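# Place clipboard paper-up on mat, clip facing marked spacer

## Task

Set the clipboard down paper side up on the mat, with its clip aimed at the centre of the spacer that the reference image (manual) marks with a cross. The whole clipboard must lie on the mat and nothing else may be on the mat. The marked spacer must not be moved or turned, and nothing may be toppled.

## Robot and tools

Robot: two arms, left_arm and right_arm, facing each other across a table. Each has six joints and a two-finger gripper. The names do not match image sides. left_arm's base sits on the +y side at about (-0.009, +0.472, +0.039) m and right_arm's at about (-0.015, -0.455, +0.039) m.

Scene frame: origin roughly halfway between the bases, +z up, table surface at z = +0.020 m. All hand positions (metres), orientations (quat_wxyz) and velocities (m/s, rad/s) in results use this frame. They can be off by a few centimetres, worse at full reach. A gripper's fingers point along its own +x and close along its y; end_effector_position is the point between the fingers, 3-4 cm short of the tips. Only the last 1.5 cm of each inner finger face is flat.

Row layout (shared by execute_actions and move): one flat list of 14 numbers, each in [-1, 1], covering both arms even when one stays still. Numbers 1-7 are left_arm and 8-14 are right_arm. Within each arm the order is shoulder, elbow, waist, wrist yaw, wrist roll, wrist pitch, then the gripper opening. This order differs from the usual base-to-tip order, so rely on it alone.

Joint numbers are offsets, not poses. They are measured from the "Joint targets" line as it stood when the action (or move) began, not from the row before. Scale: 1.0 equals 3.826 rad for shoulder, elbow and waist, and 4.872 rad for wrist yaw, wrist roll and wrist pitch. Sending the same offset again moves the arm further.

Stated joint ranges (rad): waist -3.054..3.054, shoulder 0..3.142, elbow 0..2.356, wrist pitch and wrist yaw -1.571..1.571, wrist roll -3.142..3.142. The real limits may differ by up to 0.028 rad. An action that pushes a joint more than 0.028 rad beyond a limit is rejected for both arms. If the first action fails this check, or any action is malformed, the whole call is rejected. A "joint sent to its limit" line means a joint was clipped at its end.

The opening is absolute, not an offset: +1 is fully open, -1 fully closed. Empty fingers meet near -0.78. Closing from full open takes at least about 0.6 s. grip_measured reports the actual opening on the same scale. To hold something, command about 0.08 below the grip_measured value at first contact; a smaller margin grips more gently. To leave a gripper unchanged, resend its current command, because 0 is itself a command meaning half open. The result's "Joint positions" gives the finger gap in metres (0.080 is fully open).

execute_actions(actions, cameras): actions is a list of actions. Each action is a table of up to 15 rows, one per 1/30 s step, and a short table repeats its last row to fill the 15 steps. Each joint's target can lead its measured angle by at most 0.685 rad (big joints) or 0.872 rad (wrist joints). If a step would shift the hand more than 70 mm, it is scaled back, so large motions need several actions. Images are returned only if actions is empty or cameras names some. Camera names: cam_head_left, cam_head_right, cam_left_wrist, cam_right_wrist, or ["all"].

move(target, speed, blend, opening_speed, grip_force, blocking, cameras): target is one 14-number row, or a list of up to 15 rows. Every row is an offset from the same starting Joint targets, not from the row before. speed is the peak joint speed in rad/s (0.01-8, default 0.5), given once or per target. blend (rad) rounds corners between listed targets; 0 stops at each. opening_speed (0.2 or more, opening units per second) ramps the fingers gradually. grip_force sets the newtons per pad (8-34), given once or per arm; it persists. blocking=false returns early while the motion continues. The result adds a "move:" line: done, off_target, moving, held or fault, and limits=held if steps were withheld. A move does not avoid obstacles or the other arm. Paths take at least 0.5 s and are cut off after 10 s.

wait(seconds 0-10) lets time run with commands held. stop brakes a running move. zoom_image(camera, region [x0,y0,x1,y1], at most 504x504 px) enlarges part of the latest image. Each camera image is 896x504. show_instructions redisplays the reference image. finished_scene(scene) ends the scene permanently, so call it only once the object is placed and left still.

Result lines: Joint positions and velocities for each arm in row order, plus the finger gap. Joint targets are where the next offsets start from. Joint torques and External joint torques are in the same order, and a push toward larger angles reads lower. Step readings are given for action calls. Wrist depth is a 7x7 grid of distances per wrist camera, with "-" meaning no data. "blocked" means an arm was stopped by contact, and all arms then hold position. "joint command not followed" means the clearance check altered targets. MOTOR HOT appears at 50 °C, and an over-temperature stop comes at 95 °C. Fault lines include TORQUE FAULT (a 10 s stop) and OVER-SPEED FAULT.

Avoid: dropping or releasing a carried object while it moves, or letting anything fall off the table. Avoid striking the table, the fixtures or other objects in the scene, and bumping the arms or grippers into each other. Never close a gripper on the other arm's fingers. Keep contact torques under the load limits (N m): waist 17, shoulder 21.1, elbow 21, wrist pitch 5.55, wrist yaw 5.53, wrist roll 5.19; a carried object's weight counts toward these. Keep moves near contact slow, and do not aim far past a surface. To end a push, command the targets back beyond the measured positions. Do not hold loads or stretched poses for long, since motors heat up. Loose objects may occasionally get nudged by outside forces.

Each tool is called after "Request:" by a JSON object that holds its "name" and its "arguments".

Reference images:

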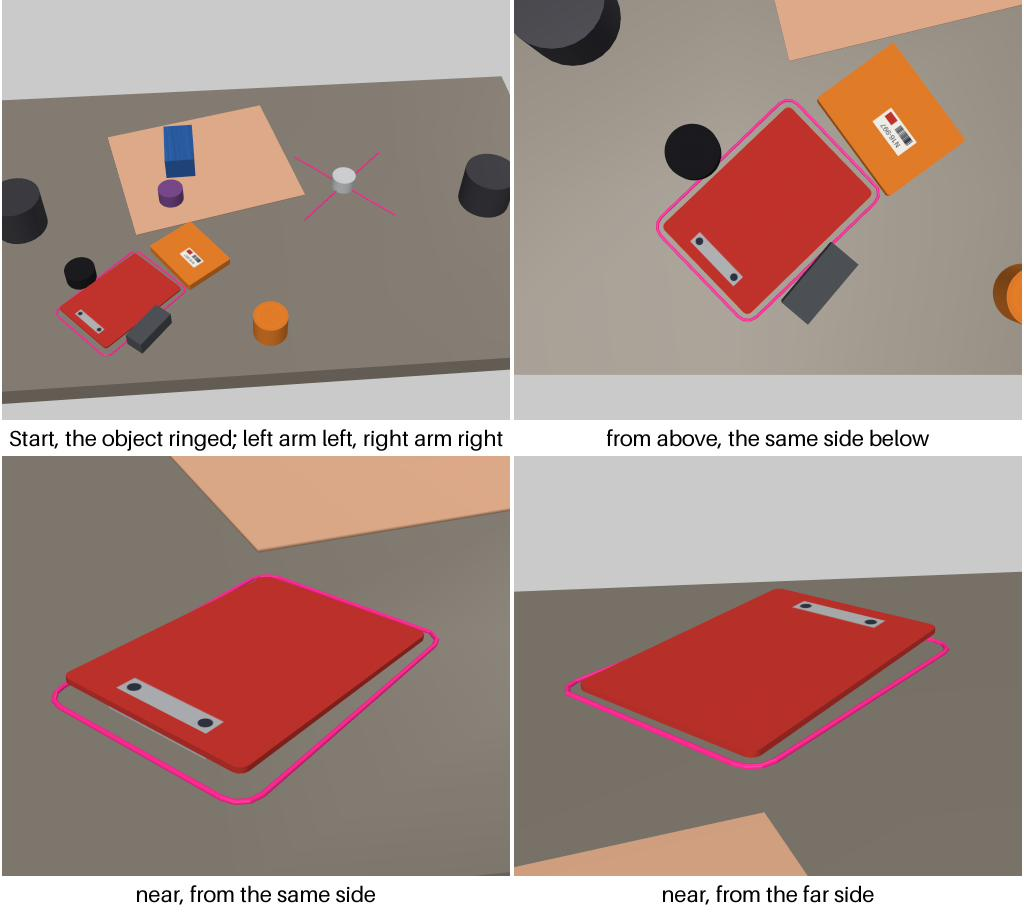

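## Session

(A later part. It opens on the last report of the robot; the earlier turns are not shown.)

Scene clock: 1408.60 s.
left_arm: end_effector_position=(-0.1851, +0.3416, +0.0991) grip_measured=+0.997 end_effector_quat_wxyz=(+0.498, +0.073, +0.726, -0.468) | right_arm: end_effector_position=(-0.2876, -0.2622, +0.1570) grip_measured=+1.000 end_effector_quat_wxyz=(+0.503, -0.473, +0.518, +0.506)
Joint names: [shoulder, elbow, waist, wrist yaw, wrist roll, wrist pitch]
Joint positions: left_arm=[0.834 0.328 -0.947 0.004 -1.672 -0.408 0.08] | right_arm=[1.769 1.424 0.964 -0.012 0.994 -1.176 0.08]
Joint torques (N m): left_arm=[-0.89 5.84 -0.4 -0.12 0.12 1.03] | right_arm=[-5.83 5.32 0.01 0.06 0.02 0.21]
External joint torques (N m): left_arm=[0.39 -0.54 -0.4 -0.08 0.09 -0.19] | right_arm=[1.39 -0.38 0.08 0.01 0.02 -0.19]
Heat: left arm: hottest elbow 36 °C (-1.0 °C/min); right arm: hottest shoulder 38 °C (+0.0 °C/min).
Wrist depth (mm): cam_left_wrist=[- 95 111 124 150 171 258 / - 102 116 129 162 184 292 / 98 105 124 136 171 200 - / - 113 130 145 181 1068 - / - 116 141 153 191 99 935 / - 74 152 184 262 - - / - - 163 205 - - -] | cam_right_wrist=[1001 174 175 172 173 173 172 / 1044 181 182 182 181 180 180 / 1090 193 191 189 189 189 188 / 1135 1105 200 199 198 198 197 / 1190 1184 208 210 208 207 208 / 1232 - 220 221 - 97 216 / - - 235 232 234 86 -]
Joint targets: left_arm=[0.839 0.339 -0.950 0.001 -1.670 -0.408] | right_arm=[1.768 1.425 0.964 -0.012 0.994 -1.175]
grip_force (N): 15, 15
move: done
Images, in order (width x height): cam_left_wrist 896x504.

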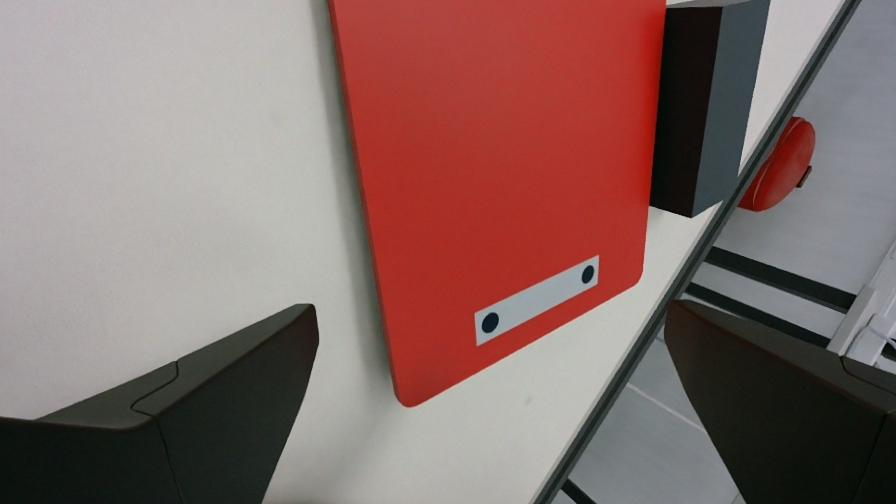

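Request:
{"name": "move", "arguments": {"target": [0.02467, -0.03102, 0, 0, 0, 0.04382, 1, 0, 0, 0, 0, 0, 0, 1], "speed": 0.12, "cameras": ["cam_left_wrist"]}}

Scene clock: 1417.77 s.
left_arm: end_effector_position=(-0.1920, +0.3365, +0.0769) grip_measured=+0.997 end_effector_quat_wxyz=(+0.488, +0.060, +0.728, -0.477) | right_arm: end_effector_position=(-0.2876, -0.2622, +0.1570) grip_measured=+1.000 end_effector_quat_wxyz=(+0.503, -0.473, +0.518, +0.506)
Joint names: [shoulder, elbow, waist, wrist yaw, wrist roll, wrist pitch]
Joint positions: left_arm=[0.922 0.238 -0.947 0.004 -1.672 -0.192 0.08] | right_arm=[1.769 1.424 0.964 -0.012 0.994 -1.176 0.08]
Joint torques (N m): left_arm=[-0.45 2.64 -0.4 -0.12 0.12 0.97] | right_arm=[-5.82 5.31 0.02 0.06 0.01 0.21]
External joint torques (N m): left_arm=[1.12 -3.57 -0.4 -0.08 0.09 -0.33] | right_arm=[1.3 -0.32 0.03 0.02 0.02 -0.19]
Heat: left arm: hottest elbow 38 °C (+1.0 °C/min); right arm: hottest shoulder 38 °C (+0.0 °C/min).
Wrist depth (mm): cam_left_wrist=[- 81 89 102 127 152 238 / - 81 94 105 131 162 258 / - 84 100 111 139 174 - / - 93 108 120 150 241 - / - 93 114 127 162 99 980 / - 74 125 134 213 - - / - - 136 170 228 - -] | cam_right_wrist=[1001 174 173 174 173 172 172 / 1026 181 182 182 180 181 180 / 1076 193 191 190 189 188 188 / 1140 205 201 200 199 198 200 / 1167 1173 209 210 209 207 208 / 1263 - 220 221 220 97 217 / - - 236 234 234 86 -]
Joint targets: left_arm=[0.933 0.220 -0.950 0.001 -1.670 -0.195] | right_arm=[1.768 1.425 0.964 -0.012 0.994 -1.175]
grip_force (N): 15, 15
move: done
Images, in order (width x height): cam_left_wrist 896x504.

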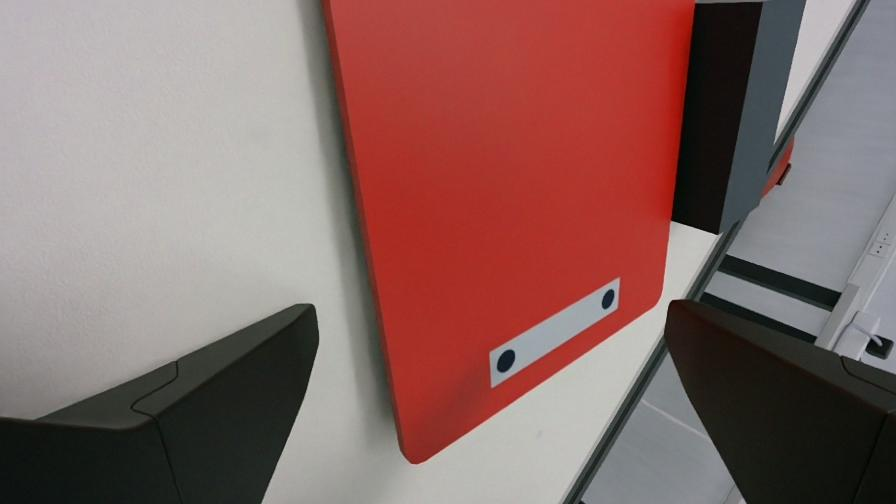

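Request:
{"name": "move", "arguments": {"target": [0.0213, 0.0149, 0, 0, 0, 0.00554, 1, 0, 0, 0, 0, 0, 0, 1], "speed": 0.1, "cameras": ["cam_left_wrist"]}}

Scene clock: 1454.03 s.
left_arm: end_effector_position=(-0.1999, +0.3306, +0.0770) grip_measured=+0.997 end_effector_quat_wxyz=(+0.493, +0.066, +0.727, -0.473) | right_arm: end_effector_position=(-0.2876, -0.2622, +0.1570) grip_measured=+1.000 end_effector_quat_wxyz=(+0.503, -0.473, +0.518, +0.506)
Joint names: [shoulder, elbow, waist, wrist yaw, wrist roll, wrist pitch]
Joint positions: left_arm=[1.004 0.276 -0.947 0.004 -1.672 -0.166 0.08] | right_arm=[1.769 1.424 0.964 -0.012 0.994 -1.176 0.08]
Joint torques (N m): left_arm=[-0.88 4.54 -0.38 -0.13 0.12 1] | right_arm=[-5.83 5.32 0.02 0.07 0.01 0.21]
External joint torques (N m): left_arm=[1.06 -1.54 -0.39 -0.09 0.09 -0.27] | right_arm=[1.37 -0.35 0.02 0.03 0.02 -0.18]
Heat: left arm: hottest elbow 38 °C (+2.0 °C/min); right arm: hottest shoulder 38 °C (+0.0 °C/min).
Wrist depth (mm): cam_left_wrist=[- 81 - 105 124 145 233 / - 81 91 105 128 154 245 / - 84 97 111 139 166 1582 / - 94 104 120 146 219 1476 / - 94 107 126 159 99 938 / - 74 115 133 207 - - / - - 133 168 224 - -] | cam_right_wrist=[985 176 174 174 173 172 172 / 1053 180 182 182 180 181 180 / 1090 192 190 190 189 189 188 / 1162 1130 200 200 199 198 197 / 1190 1146 209 210 209 208 207 / 1250 - 90 223 219 97 217 / - - 236 234 233 86 -]
Joint targets: left_arm=[1.015 0.278 -0.950 0.001 -1.670 -0.168] | right_arm=[1.768 1.425 0.964 -0.012 0.994 -1.175]
grip_force (N): 15, 15
move: done
Images, in order (width x height): cam_left_wrist 896x504.

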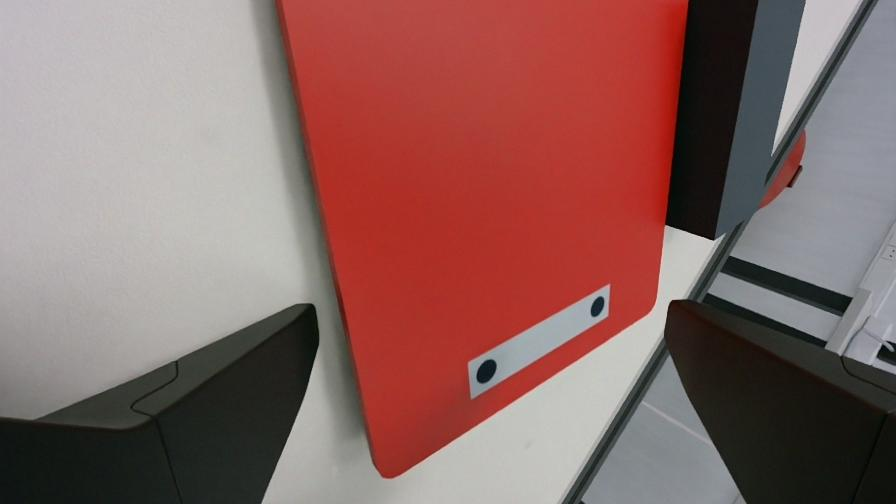

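Request:
{"name": "move", "arguments": {"target": [0.00706, 0, 0, 0, 0, 0.00109, 1, 0, 0, 0, 0, 0, 0, 1], "speed": 0.1, "cameras": ["cam_left_wrist"]}}

Scene clock: 1480.47 s.
left_arm: end_effector_position=(-0.2018, +0.3292, +0.0762) grip_measured=+0.997 end_effector_quat_wxyz=(+0.494, +0.068, +0.727, -0.472) | right_arm: end_effector_position=(-0.2876, -0.2622, +0.1570) grip_measured=+1.000 end_effector_quat_wxyz=(+0.503, -0.473, +0.518, +0.506)
Joint names: [shoulder, elbow, waist, wrist yaw, wrist roll, wrist pitch]
Joint positions: left_arm=[1.026 0.284 -0.947 0.004 -1.672 -0.157 0.08] | right_arm=[1.769 1.424 0.964 -0.012 0.994 -1.176 0.08]
Joint torques (N m): left_arm=[-0.35 3.61 -0.39 -0.12 0.12 0.75] | right_arm=[-5.83 5.32 0.02 0.06 0.01 0.21]
External joint torques (N m): left_arm=[1.72 -2.45 -0.4 -0.09 0.09 -0.52] | right_arm=[1.29 -0.36 0.01 0.03 0.02 -0.22]
Heat: left arm: hottest elbow 41 °C (+3.0 °C/min); right arm: hottest shoulder 38 °C (+0.0 °C/min).
Wrist depth (mm): cam_left_wrist=[- 81 82 106 121 144 223 / - 81 91 105 127 153 260 / - 84 96 111 140 165 1563 / - 93 102 119 145 222 - / - 94 106 125 158 99 922 / - 74 112 132 206 - - / - - 131 168 219 - -] | cam_right_wrist=[993 175 174 174 173 173 172 / 1044 184 182 182 181 180 180 / 1095 1100 190 189 189 188 188 / 1115 1167 200 200 199 198 198 / 1196 1167 208 208 208 208 208 / 1232 - 219 225 221 97 215 / - - 232 233 233 86 -]
Joint targets: left_arm=[1.042 0.278 -0.950 0.001 -1.670 -0.162] | right_arm=[1.768 1.425 0.964 -0.012 0.994 -1.175]
grip_force (N): 15, 15
move: done
Images, in order (width x height): cam_left_wrist 896x504.

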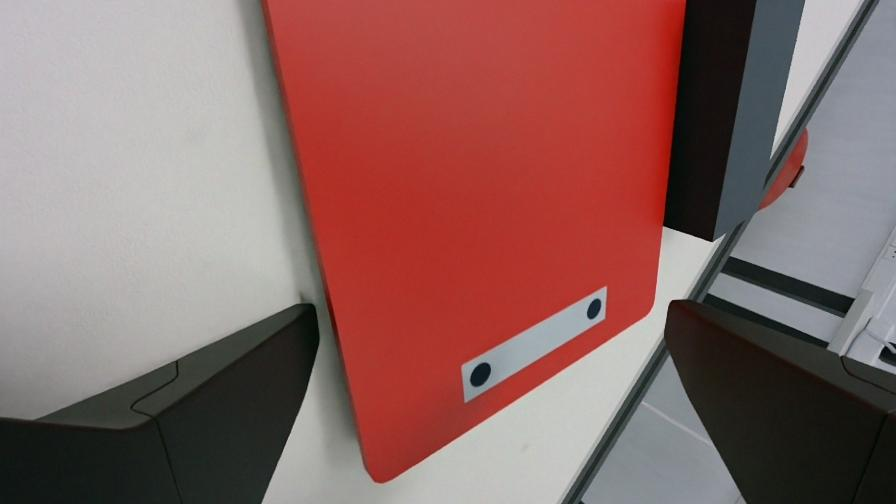

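Request:
{"name": "zoom_image", "arguments": {"camera": "cam_left_wrist", "region": [230, 230, 430, 370]}}

Scaled by 2.520 from the camera's 896x504 image, which has a finer 1280x720 frame.

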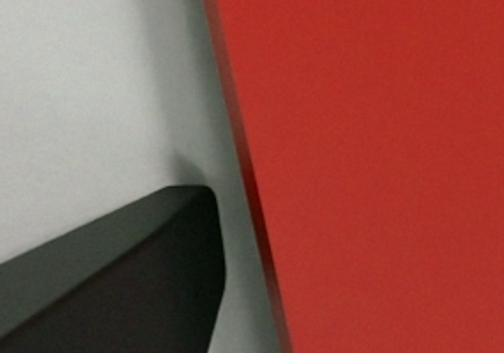

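Request:
{"name": "move", "arguments": {"target": [0.0053, 0, 0, 0, 0, 0.00998, 1, 0, 0, 0, 0, 0, 0, 1], "speed": 0.1, "cameras": ["cam_left_wrist"]}}

Request:
{"name": "zoom_image", "arguments": {"camera": "cam_left_wrist", "region": [230, 230, 430, 370]}}

Scene clock: 1500.50 s.
left_arm: end_effector_position=(-0.2067, +0.3256, +0.0771) grip_measured=+0.997 end_effector_quat_wxyz=(+0.489, +0.061, +0.728, -0.477) | right_arm: end_effector_position=(-0.2876, -0.2622, +0.1570) grip_measured=+1.000 end_effector_quat_wxyz=(+0.503, -0.473, +0.518, +0.506)
Joint names: [shoulder, elbow, waist, wrist yaw, wrist roll, wrist pitch]
Joint positions: left_arm=[1.05 0.284 -0.947 0.004 -1.672 -0.112 0.08] | right_arm=[1.769 1.424 0.964 -0.012 0.994 -1.176 0.08]
Joint torques (N m): left_arm=[-1.03 3.6 -0.38 -0.12 0.12 0.99] | right_arm=[-5.83 5.32 0.02 0.06 0.02 0.22]
External joint torques (N m): left_arm=[1.12 -2.38 -0.38 -0.09 0.09 -0.3] | right_arm=[1.29 -0.28 0.02 0.03 0.02 -0.16]
Heat: left arm: hottest elbow 40 °C (+2.0 °C/min); right arm: hottest shoulder 38 °C (+0.0 °C/min).
Wrist depth (mm): cam_left_wrist=[- - - 106 125 143 235 / - 81 90 105 130 154 - / - 84 93 111 141 166 - / - 93 98 120 149 238 1467 / - 93 104 127 162 99 941 / - 74 109 133 207 - - / - - 127 173 - - -] | cam_right_wrist=[985 175 174 173 173 172 172 / 1031 181 183 182 181 181 180 / 1076 193 191 190 189 189 188 / 1140 1135 200 200 198 197 197 / 1196 - 208 209 209 208 207 / 1257 - 219 221 220 97 217 / - - 234 232 242 86 -]
Joint targets: left_arm=[1.062 0.277 -0.950 0.001 -1.670 -0.114] | right_arm=[1.768 1.425 0.964 -0.012 0.994 -1.175]
grip_force (N): 15, 15
move: done
Images, in order (width x height): cam_left_wrist 896x504.

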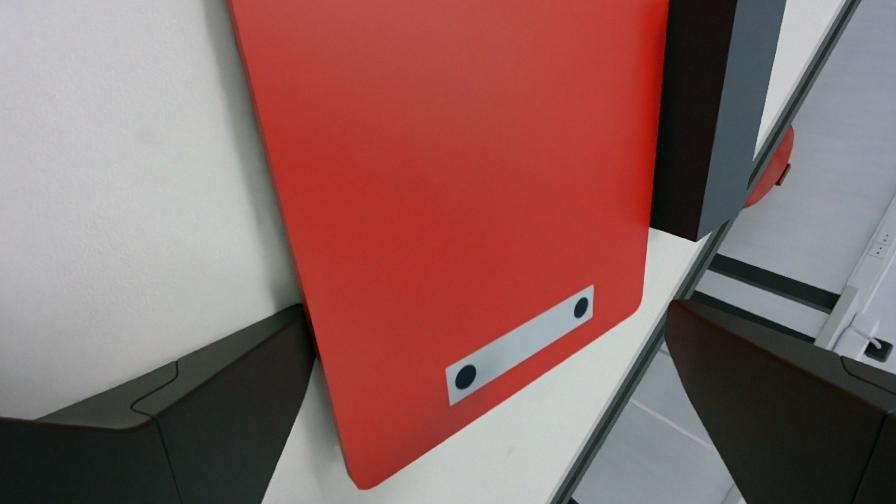

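Scaled by 2.520 from the camera's 896x504 image, which has a finer 1280x720 frame.

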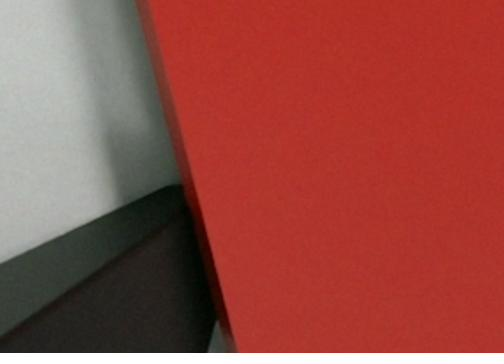

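Request:
{"name": "move", "arguments": {"target": [[0.0025, 0, 0, 0, 0, 0.0047, 1, 0, 0, 0, 0, 0, 0, 1], [0.0025, 0, 0, 0, 0, 0.0047, 0.5, 0, 0, 0, 0, 0, 0, 1]], "speed": 0.1, "opening_speed": 0.3, "cameras": ["cam_left_wrist"]}}

Request:
{"name": "zoom_image", "arguments": {"camera": "cam_left_wrist", "region": [230, 200, 530, 400]}}

Scene clock: 1517.60 s.
left_arm: end_effector_position=(-0.2086, +0.3243, +0.0762) grip_measured=+0.503 end_effector_quat_wxyz=(+0.487, +0.060, +0.728, -0.478) | right_arm: end_effector_position=(-0.2876, -0.2622, +0.1570) grip_measured=+1.000 end_effector_quat_wxyz=(+0.503, -0.473, +0.518, +0.506)
Joint names: [shoulder, elbow, waist, wrist yaw, wrist roll, wrist pitch]
Joint positions: left_arm=[1.066 0.284 -0.947 0.004 -1.672 -0.091 0.058] | right_arm=[1.769 1.424 0.964 -0.012 0.994 -1.176 0.08]
Joint torques (N m): left_arm=[-1.93 3.56 -0.35 -0.12 0.12 1.18] | right_arm=[-5.82 5.32 0.02 0.06 0.01 0.21]
External joint torques (N m): left_arm=[0.29 -2.33 -0.35 -0.09 0.09 -0.1] | right_arm=[1.25 -0.33 -0.01 0.03 0.02 -0.21]
Heat: left arm: hottest elbow 39 °C (+0.0 °C/min); right arm: hottest shoulder 38 °C (+0.0 °C/min).
Wrist depth (mm): cam_left_wrist=[- - 77 99 117 144 232 / - 79 89 98 125 155 259 / - 83 93 108 139 166 2036 / - 86 98 113 141 229 1717 / - 92 102 120 150 236 962 / - - 91 128 193 75 - / - - 133 173 217 76 -] | cam_right_wrist=[1001 175 174 174 173 173 172 / 1018 184 182 182 181 181 178 / 1071 193 190 190 189 187 190 / 1130 1130 199 200 197 199 197 / 1196 1140 209 209 215 - 209 / 1263 - 220 222 221 97 216 / - - 236 235 232 86 -]
Joint targets: left_arm=[1.071 0.277 -0.950 0.001 -1.670 -0.091] | right_arm=[1.768 1.425 0.964 -0.012 0.994 -1.175]
grip_force (N): 15, 15
move: done
Images, in order (width x height): cam_left_wrist 896x504.

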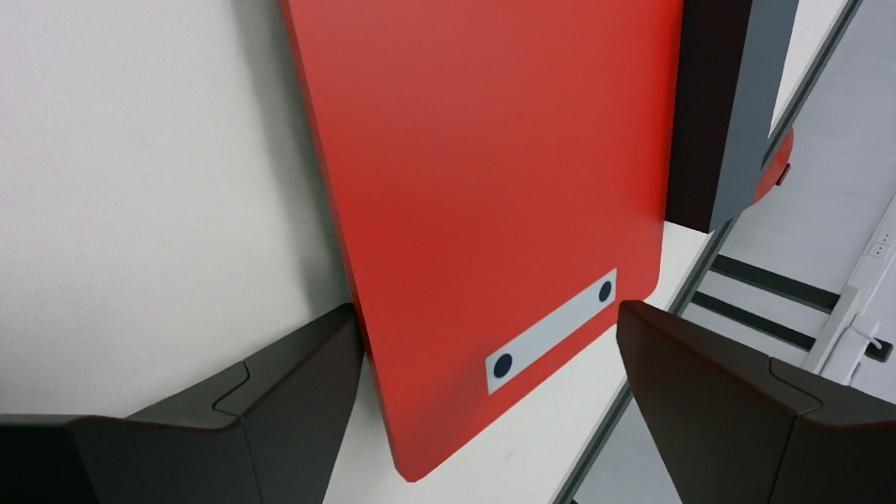

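Scaled by 1.680 from the camera's 896x504 image, which has a finer 1280x720 frame.

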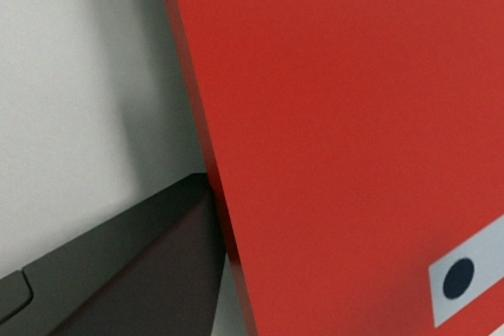

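Request:
{"name": "move", "arguments": {"target": [0, 0, 0, 0, 0, 0, 0.0, 0, 0, 0, 0, 0, 0, 1], "speed": 0.1, "opening_speed": 0.3, "cameras": ["cam_left_wrist", "cam_head_left"]}}

Request:
{"name": "zoom_image", "arguments": {"camera": "cam_left_wrist", "region": [300, 200, 700, 420]}}

Scene clock: 1527.97 s.
left_arm: end_effector_position=(-0.2086, +0.3243, +0.0762) grip_measured=+0.003 end_effector_quat_wxyz=(+0.487, +0.060, +0.728, -0.478) | right_arm: end_effector_position=(-0.2876, -0.2622, +0.1570) grip_measured=+1.000 end_effector_quat_wxyz=(+0.503, -0.473, +0.518, +0.506)
Joint names: [shoulder, elbow, waist, wrist yaw, wrist roll, wrist pitch]
Joint positions: left_arm=[1.066 0.284 -0.947 0.004 -1.672 -0.092 0.035] | right_arm=[1.769 1.424 0.964 -0.012 0.994 -1.176 0.08]
Joint torques (N m): left_arm=[-1.94 3.56 -0.36 -0.12 0.13 1.19] | right_arm=[-5.82 5.33 0.02 0.07 0.02 0.21]
External joint torques (N m): left_arm=[0.26 -2.32 -0.38 -0.08 0.09 -0.08] | right_arm=[1.28 -0.33 -0.01 0.03 0.02 -0.21]
Heat: left arm: hottest elbow 39 °C (-1.0 °C/min); right arm: hottest shoulder 38 °C (+0.0 °C/min).
Wrist depth (mm): cam_left_wrist=[- - 85 87 112 148 227 / - 79 95 91 118 157 - / - 82 100 95 127 170 - / - 89 108 107 137 232 2118 / - 93 107 105 133 252 955 / - 94 75 116 137 - 959 / - - 77 177 200 - -] | cam_right_wrist=[993 174 174 174 173 172 172 / 1026 181 182 181 181 180 180 / 1080 193 190 189 189 188 188 / 1120 1184 200 199 198 198 196 / 1196 1207 209 209 208 209 208 / 1238 - 99 222 220 97 217 / - - 235 235 233 86 -]
Joint targets: left_arm=[1.071 0.277 -0.950 0.001 -1.670 -0.091] | right_arm=[1.768 1.425 0.964 -0.012 0.994 -1.175]
grip_force (N): 15, 15
move: done
Images, in order (width x height): cam_head_left 896x504, cam_left_wrist 896x504.

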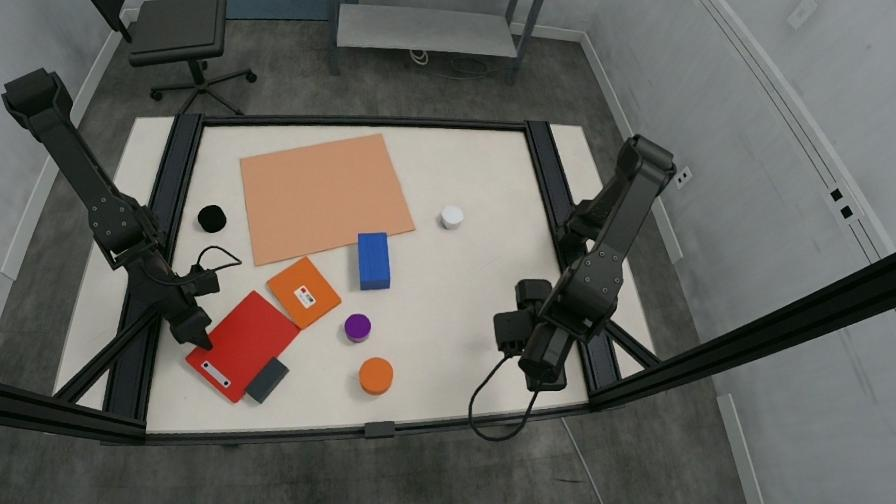

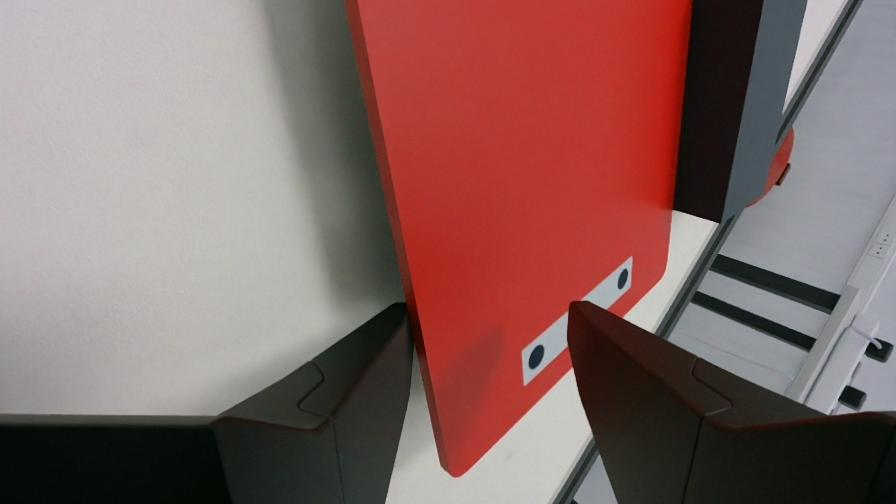

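Scaled by 1.260 from the camera's 896x504 image, which has a finer 1280x720 frame.

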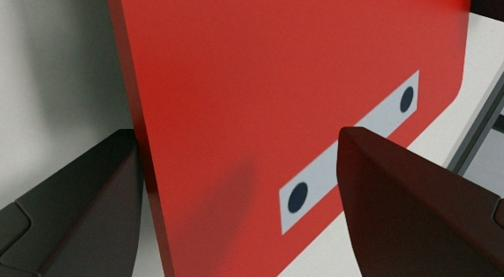

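Request:
{"name": "move", "arguments": {"target": [0, 0, 0, 0, 0, 0, -0.35, 0, 0, 0, 0, 0, 0, 1], "speed": 0.1, "opening_speed": 0.25, "grip_force": [10, 15], "cameras": ["cam_left_wrist"]}}

Request:
{"name": "zoom_image", "arguments": {"camera": "cam_left_wrist", "region": [300, 200, 700, 420]}}

Scene clock: 1560.17 s.
left_arm: end_effector_position=(-0.2086, +0.3243, +0.0762) grip_measured=-0.347 end_effector_quat_wxyz=(+0.487, +0.060, +0.728, -0.478) | right_arm: end_effector_position=(-0.2876, -0.2622, +0.1570) grip_measured=+1.000 end_effector_quat_wxyz=(+0.503, -0.473, +0.518, +0.506)
Joint names: [shoulder, elbow, waist, wrist yaw, wrist roll, wrist pitch]
Joint positions: left_arm=[1.066 0.284 -0.947 0.004 -1.672 -0.092 0.019] | right_arm=[1.769 1.424 0.964 -0.012 0.994 -1.176 0.08]
Joint torques (N m): left_arm=[-1.94 3.58 -0.34 -0.12 0.12 1.19] | right_arm=[-5.83 5.31 0.01 0.06 0.02 0.22]
External joint torques (N m): left_arm=[0.26 -2.26 -0.33 -0.09 0.09 -0.07] | right_arm=[1.29 -0.31 -0.04 0.03 0.02 -0.18]
Heat: left arm: hottest elbow 39 °C (-1.0 °C/min); right arm: hottest shoulder 38 °C (+0.0 °C/min).
Wrist depth (mm): cam_left_wrist=[- - 92 77 108 150 253 / - 79 97 - 111 163 1850 / - 83 100 94 121 173 1824 / - 90 109 104 131 228 - / - 93 109 101 142 244 959 / - 95 - 111 - - 918 / - - - 163 81 - -] | cam_right_wrist=[977 173 174 174 173 172 172 / 1031 184 182 181 180 181 179 / 1080 192 192 190 189 188 188 / 1173 1080 199 200 199 199 196 / 1201 1184 209 210 209 207 210 / 1250 - 220 222 220 97 217 / - - 234 233 235 86 -]
Joint targets: left_arm=[1.071 0.277 -0.950 0.001 -1.670 -0.091] | right_arm=[1.768 1.425 0.964 -0.012 0.994 -1.175]
grip_force (N): 10, 15
move: done
Images, in order (width x height): cam_left_wrist 896x504.

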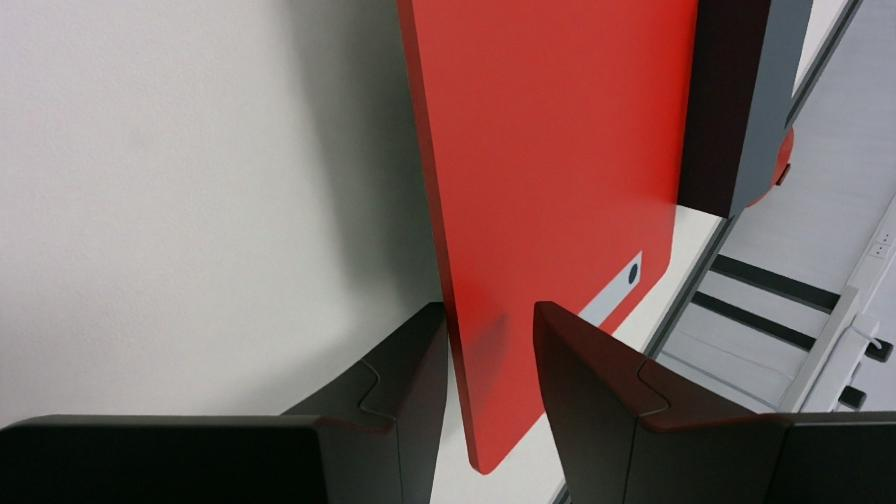

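Scaled by 1.260 from the camera's 896x504 image, which has a finer 1280x720 frame.

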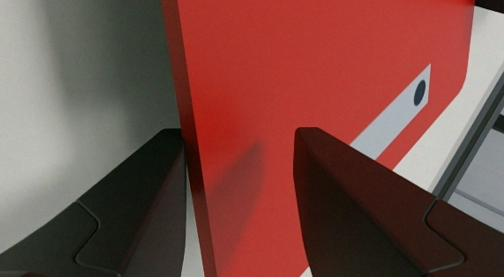

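Request:
{"name": "move", "arguments": {"target": [0, 0, 0, 0, 0, 0, -0.6, 0, 0, 0, 0, 0, 0, 1], "speed": 0.1, "opening_speed": 0.25, "grip_force": [10, 15], "cameras": ["cam_left_wrist"]}}

Request:
{"name": "zoom_image", "arguments": {"camera": "cam_left_wrist", "region": [300, 200, 700, 420]}}

Scene clock: 1567.23 s.
left_arm: end_effector_position=(-0.2085, +0.3242, +0.0762) grip_measured=-0.594 end_effector_quat_wxyz=(+0.488, +0.059, +0.728, -0.478) | right_arm: end_effector_position=(-0.2876, -0.2622, +0.1570) grip_measured=+1.000 end_effector_quat_wxyz=(+0.503, -0.473, +0.518, +0.506)
Joint names: [shoulder, elbow, waist, wrist yaw, wrist roll, wrist pitch]
Joint positions: left_arm=[1.066 0.284 -0.947 0.003 -1.672 -0.092 0.008] | right_arm=[1.769 1.424 0.964 -0.012 0.994 -1.176 0.08]
Joint torques (N m): left_arm=[-1.94 3.6 -0.34 -0.09 0.12 1.19] | right_arm=[-5.83 5.33 0.01 0.06 0.01 0.22]
External joint torques (N m): left_arm=[0.25 -2.26 -0.33 -0.06 0.09 -0.07] | right_arm=[1.32 -0.38 0.07 0.03 0.02 -0.22]
Heat: left arm: hottest elbow 39 °C (+0.0 °C/min); right arm: hottest shoulder 38 °C (+0.0 °C/min).
Wrist depth (mm): cam_left_wrist=[- - 89 - 106 150 162 / - 79 98 - 109 163 256 / - 83 101 110 116 178 - / - 90 109 101 128 243 - / - 93 113 100 147 255 966 / - 95 112 85 - - 925 / - - - - - - -] | cam_right_wrist=[993 175 175 173 173 173 172 / 1039 182 182 182 181 181 180 / 1090 194 191 190 189 188 188 / 1130 1090 201 199 198 198 197 / 1207 1162 209 209 207 208 207 / 1283 - 219 222 220 97 216 / - - 234 235 233 86 -]
Joint targets: left_arm=[1.071 0.277 -0.950 0.000 -1.670 -0.091] | right_arm=[1.768 1.425 0.964 -0.012 0.994 -1.175]
grip_force (N): 10, 15
move: done
Images, in order (width x height): cam_left_wrist 896x504.

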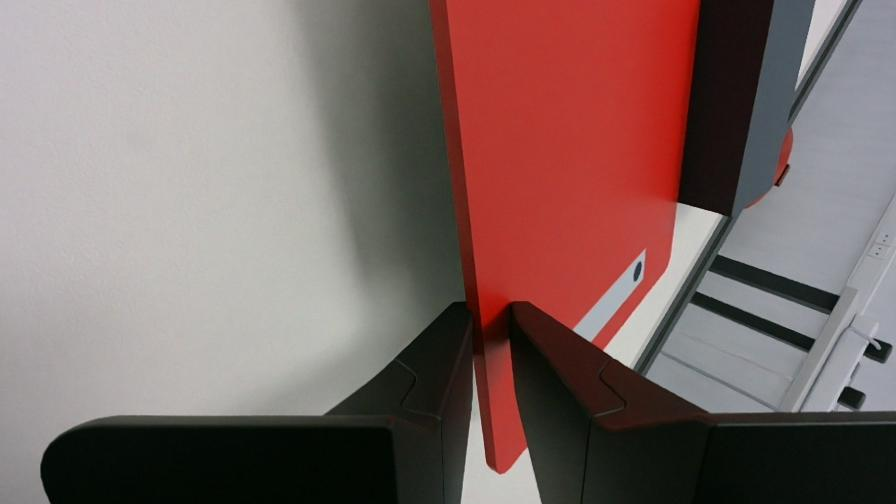

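Scaled by 1.260 from the camera's 896x504 image, which has a finer 1280x720 frame.

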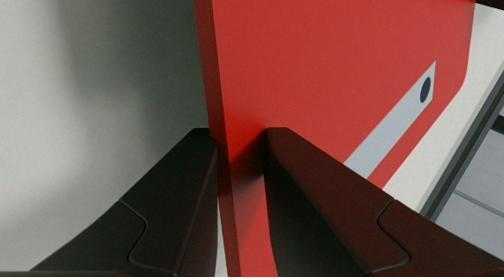

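Request:
{"name": "move", "arguments": {"target": [0, 0, 0, 0, 0, 0, -0.85, 0, 0, 0, 0, 0, 0, 1], "speed": 0.1, "opening_speed": 0.25, "grip_force": [14, 15], "cameras": ["cam_left_wrist"]}}

Request:
{"name": "zoom_image", "arguments": {"camera": "cam_left_wrist", "region": [350, 220, 650, 420]}}

Scene clock: 1573.77 s.
left_arm: end_effector_position=(-0.2086, +0.3239, +0.0764) grip_measured=-0.615 end_effector_quat_wxyz=(+0.488, +0.059, +0.728, -0.478) | right_arm: end_effector_position=(-0.2876, -0.2622, +0.1570) grip_measured=+1.000 end_effector_quat_wxyz=(+0.503, -0.473, +0.518, +0.506)
Joint names: [shoulder, elbow, waist, wrist yaw, wrist roll, wrist pitch]
Joint positions: left_arm=[1.066 0.284 -0.947 0.002 -1.672 -0.09 0.007] | right_arm=[1.769 1.424 0.964 -0.012 0.994 -1.176 0.08]
Joint torques (N m): left_arm=[-1.94 3.56 -0.3 -0.07 0.13 1.08] | right_arm=[-5.83 5.32 0.02 0.06 0.02 0.21]
External joint torques (N m): left_arm=[0.27 -2.3 -0.33 -0.02 0.1 -0.18] | right_arm=[1.3 -0.26 0.05 0.03 0.02 -0.16]
Heat: left arm: hottest elbow 39 °C (+0.0 °C/min); right arm: hottest shoulder 38 °C (+0.0 °C/min).
Wrist depth (mm): cam_left_wrist=[- - 96 - 106 150 164 / - 79 98 - 109 164 1931 / - 83 101 114 120 177 1775 / - 90 110 117 129 237 1763 / - 93 113 100 136 1582 976 / - 96 112 73 - - 959 / - - - - - - -] | cam_right_wrist=[974 176 175 174 172 172 172 / 1039 182 182 181 181 180 181 / 1090 1156 190 189 189 189 188 / 1146 1125 200 200 198 198 197 / 1184 1178 209 210 209 208 207 / 1250 - 220 223 220 97 216 / - - 236 234 234 86 -]
Joint targets: left_arm=[1.071 0.277 -0.950 0.000 -1.670 -0.091] | right_arm=[1.768 1.425 0.964 -0.012 0.994 -1.175]
grip_force (N): 14, 15
move: done
Images, in order (width x height): cam_left_wrist 896x504.

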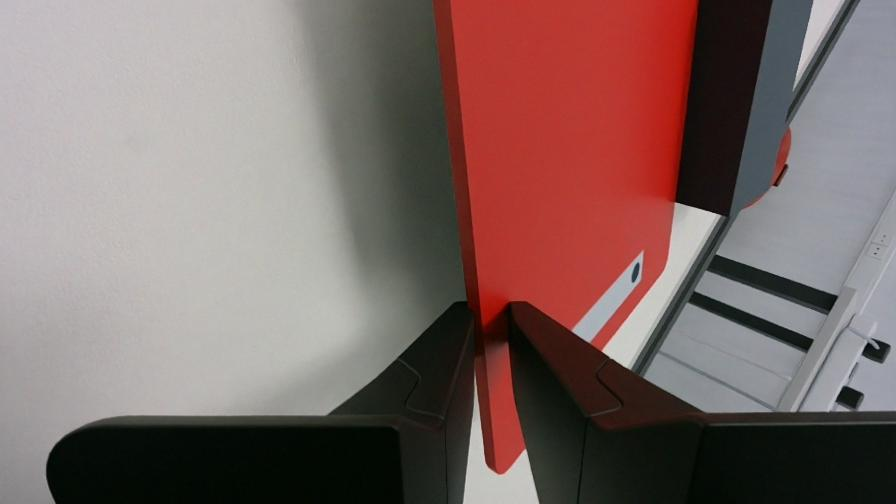

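Scaled by 1.680 from the camera's 896x504 image, which has a finer 1280x720 frame.

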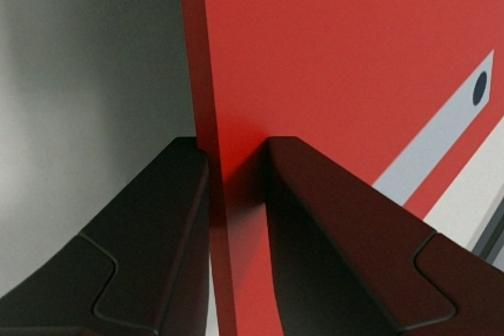

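Request:
{"name": "move", "arguments": {"target": [-0.01699, 0.0332, 0, 0, 0, -0.03333, -0.85, 0, 0, 0, 0, 0, 0, 1], "speed": 0.12, "grip_force": [14, 15], "cameras": ["cam_left_wrist", "cam_head_left"]}}

Scene clock: 1588.30 s.
left_arm: end_effector_position=(-0.2140, +0.3200, +0.1064) grip_measured=-0.675 end_effector_quat_wxyz=(+0.487, +0.058, +0.728, -0.479) | right_arm: end_effector_position=(-0.2876, -0.2622, +0.1570) grip_measured=+1.000 end_effector_quat_wxyz=(+0.503, -0.473, +0.518, +0.506)
Joint names: [shoulder, elbow, waist, wrist yaw, wrist roll, wrist pitch]
Joint positions: left_arm=[1.014 0.394 -0.947 0.002 -1.672 -0.251 0.005] | right_arm=[1.769 1.424 0.964 -0.012 0.994 -1.176 0.08]
Joint torques (N m): left_arm=[-3.58 5.6 -0.35 -0.06 0.13 0.98] | right_arm=[-5.83 5.32 0.01 0.07 0.02 0.21]
External joint torques (N m): left_arm=[-1.29 -0.73 -0.35 -0.02 0.09 -0.31] | right_arm=[1.31 -0.36 -0.01 0.03 0.02 -0.21]
Heat: left arm: hottest elbow 39 °C (+0.0 °C/min); right arm: hottest shoulder 38 °C (+0.0 °C/min).
Wrist depth (mm): cam_left_wrist=[94 108 120 - 138 179 - / - 108 129 142 150 252 - / - 114 131 96 175 1763 1876 / 107 118 137 158 162 1602 1673 / - 124 149 92 169 1751 966 / 116 131 - 73 74 - 945 / - - - - - - -] | cam_right_wrist=[989 177 174 174 173 172 172 / 1018 183 182 182 181 181 180 / 1076 193 190 190 189 189 188 / 1130 1100 200 200 198 198 197 / 1232 1184 209 209 209 208 207 / 1232 - 221 221 222 97 216 / - - 235 235 233 86 -]
Joint targets: left_arm=[1.006 0.405 -0.950 0.001 -1.670 -0.254] | right_arm=[1.768 1.425 0.964 -0.012 0.994 -1.175]
grip_force (N): 14, 15
move: done
Images, in order (width x height): cam_head_left 896x504, cam_left_wrist 896x504.

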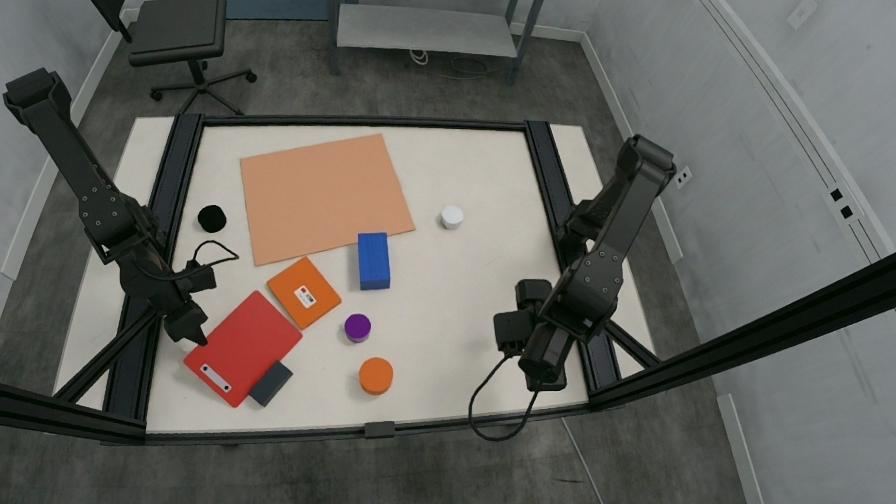

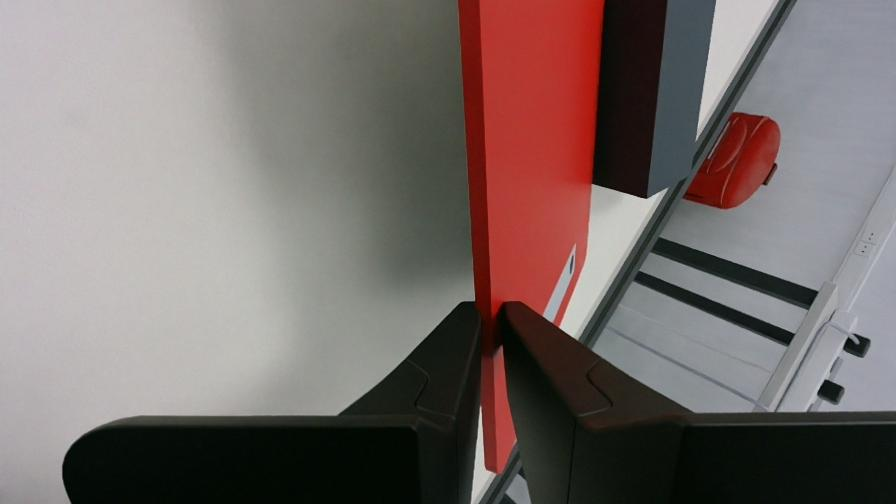

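Request:
{"name": "move", "arguments": {"target": [0.02279, 0.0407, 0, 0, 0, -0.01673, -0.85, 0, 0, 0, 0, 0, 0, 1], "speed": 0.15, "grip_force": [14, 15], "cameras": ["cam_left_wrist", "cam_head_left", "cam_head_right"]}}

Scene clock: 1605.10 s.
left_arm: end_effector_position=(-0.2326, +0.3061, +0.1352) grip_measured=-0.714 end_effector_quat_wxyz=(+0.487, +0.058, +0.728, -0.479) | right_arm: end_effector_position=(-0.2876, -0.2622, +0.1570) grip_measured=+1.000 end_effector_quat_wxyz=(+0.503, -0.473, +0.518, +0.506)
Joint names: [shoulder, elbow, waist, wrist yaw, wrist roll, wrist pitch]
Joint positions: left_arm=[1.086 0.549 -0.947 0.002 -1.672 -0.334 0.003] | right_arm=[1.769 1.424 0.964 -0.012 0.994 -1.176 0.08]
Joint torques (N m): left_arm=[-2.49 5.87 -0.35 -0.07 0.13 1.07] | right_arm=[-5.83 5.31 0.01 0.07 0.02 0.21]
External joint torques (N m): left_arm=[0.38 -0.59 -0.36 -0.02 0.09 -0.23] | right_arm=[1.39 -0.41 0.03 0.03 0.02 -0.2]
Motor temperatures (°C): left_arm=[30 43 28 30 28 36] | right_arm=[38 35 28 29 28 29]
Heat: left arm: hottest elbow 43 °C (+4.1 °C/min); right arm: hottest shoulder 38 °C (+0.0 °C/min).
Wrist depth (mm): cam_left_wrist=[- 128 147 162 183 284 1946 / 120 134 155 172 197 1787 - / 125 136 163 180 253 1740 - / 130 145 172 194 275 1099 1775 / 137 153 181 92 1621 1876 980 / 143 159 - 72 82 1799 1142 / - - - - - - -] | cam_right_wrist=[989 172 174 176 173 173 172 / 1053 183 182 181 181 183 180 / 1080 192 191 190 188 189 188 / 1120 1130 200 200 199 198 196 / 1196 1196 208 210 208 208 207 / 1232 - 220 221 221 97 217 / - - 236 230 233 86 -]
Joint targets: left_arm=[1.094 0.560 -0.950 0.001 -1.670 -0.335] | right_arm=[1.768 1.425 0.964 -0.012 0.994 -1.175]
grip_force (N): 14, 15
move: done
Images, in order (width x height): cam_head_left 896x504, cam_head_right 896x504, cam_left_wrist 896x504.

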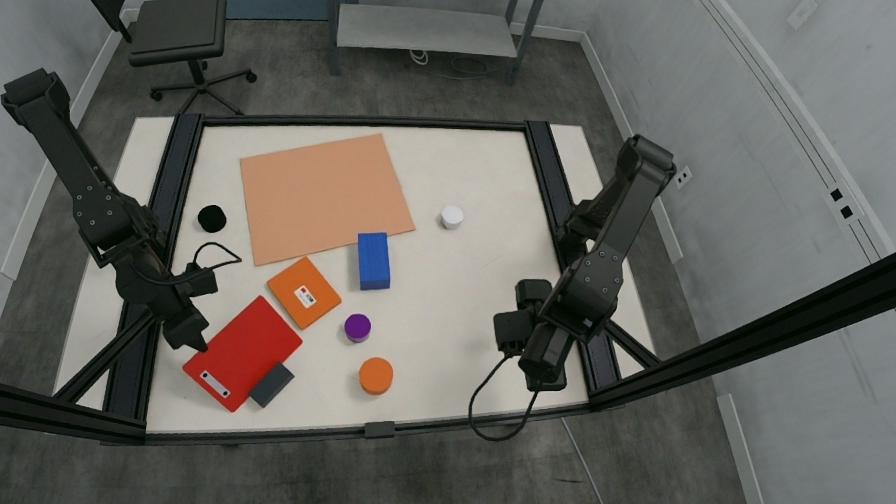

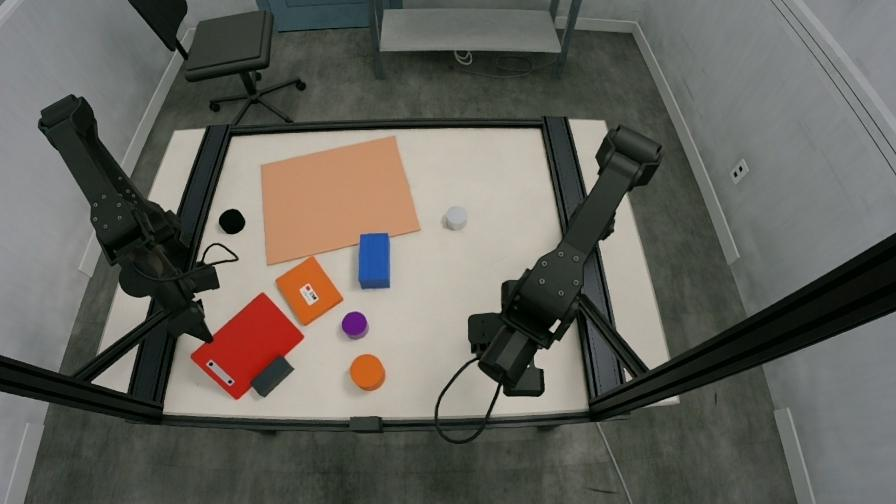

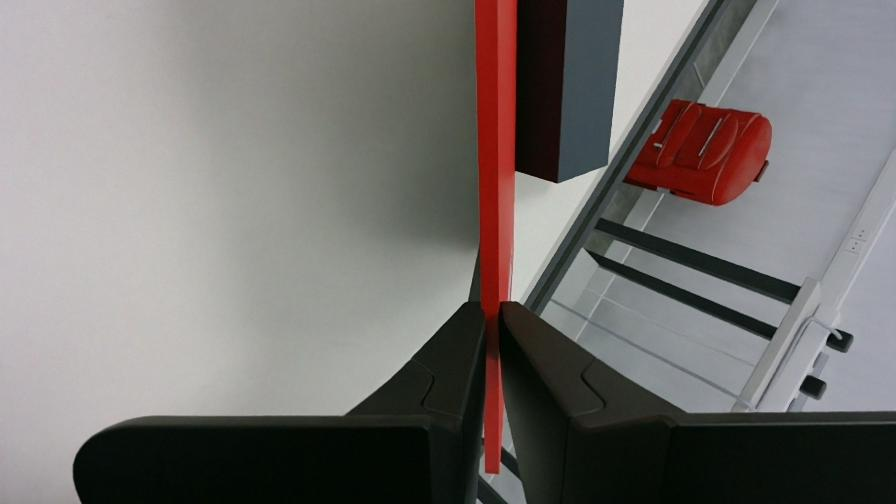

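Request:
{"name": "move", "arguments": {"target": [[0, 0, 0, 0, 0, 0, -0.5, 0, 0, 0, 0, 0, 0, 1], [0.01181, 0, 0, 0, 0, 0.00944, -0.5, 0, 0, 0, 0, 0, 0, 1]], "speed": 0.08, "opening_speed": 0.25, "grip_force": [20, 15], "cameras": ["cam_left_wrist"]}}

Scene clock: 1629.40 s.
left_arm: end_effector_position=(-0.2378, +0.3023, +0.1290) grip_measured=-0.503 end_effector_quat_wxyz=(+0.489, +0.060, +0.728, -0.478) | right_arm: end_effector_position=(-0.2876, -0.2622, +0.1570) grip_measured=+1.000 end_effector_quat_wxyz=(+0.503, -0.473, +0.518, +0.506)
Joint names: [shoulder, elbow, waist, wrist yaw, wrist roll, wrist pitch]
Joint positions: left_arm=[1.132 0.549 -0.947 0.002 -1.672 -0.293 0.012] | right_arm=[1.769 1.424 0.964 -0.012 0.994 -1.176 0.08]
Joint torques (N m): left_arm=[-2.87 5.78 -0.35 -0.07 0.13 1.42] | right_arm=[-5.83 5.32 0.01 0.06 0.01 0.21]
External joint torques (N m): left_arm=[0.26 -0.62 -0.35 -0.03 0.09 0.12] | right_arm=[1.29 -0.33 0.01 0.03 0.02 -0.2]
Heat: left arm: hottest elbow 42 °C (+3.0 °C/min); right arm: hottest shoulder 38 °C (+0.0 °C/min).
Wrist depth (mm): cam_left_wrist=[- 121 140 93 178 2171 - / 115 129 148 118 191 1662 - / 120 130 158 124 231 1706 - / 125 142 166 132 264 1077 1621 / 131 147 173 101 1652 - 912 / 137 155 - 76 - - 987 / - - - - - - -] | cam_right_wrist=[977 173 174 173 173 172 172 / 1022 182 182 181 181 180 180 / 1080 193 191 190 189 187 188 / 1146 1125 199 200 199 198 197 / 1196 1156 209 210 206 208 207 / 1244 - 220 221 220 97 217 / - - 236 235 234 86 -]
Joint targets: left_arm=[1.139 0.560 -0.950 0.001 -1.670 -0.289] | right_arm=[1.768 1.425 0.964 -0.012 0.994 -1.175]
grip_force (N): 20, 15
move: done
Images, in order (width x height): cam_left_wrist 896x504.

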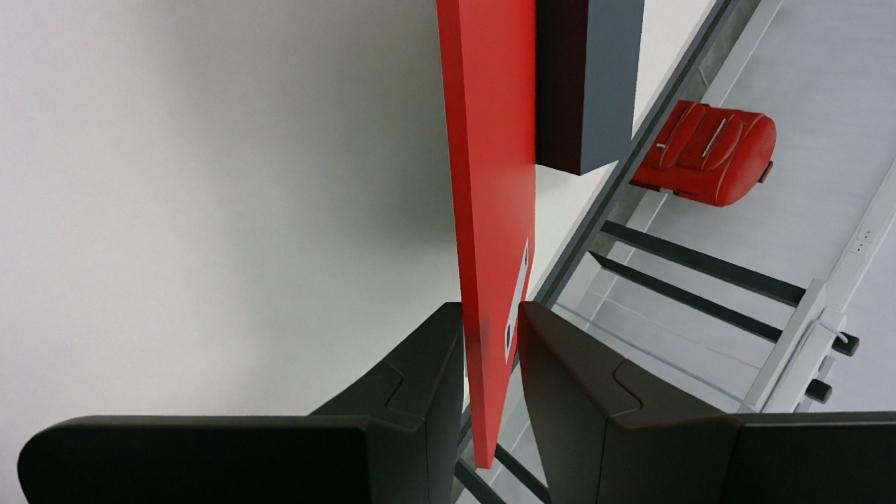

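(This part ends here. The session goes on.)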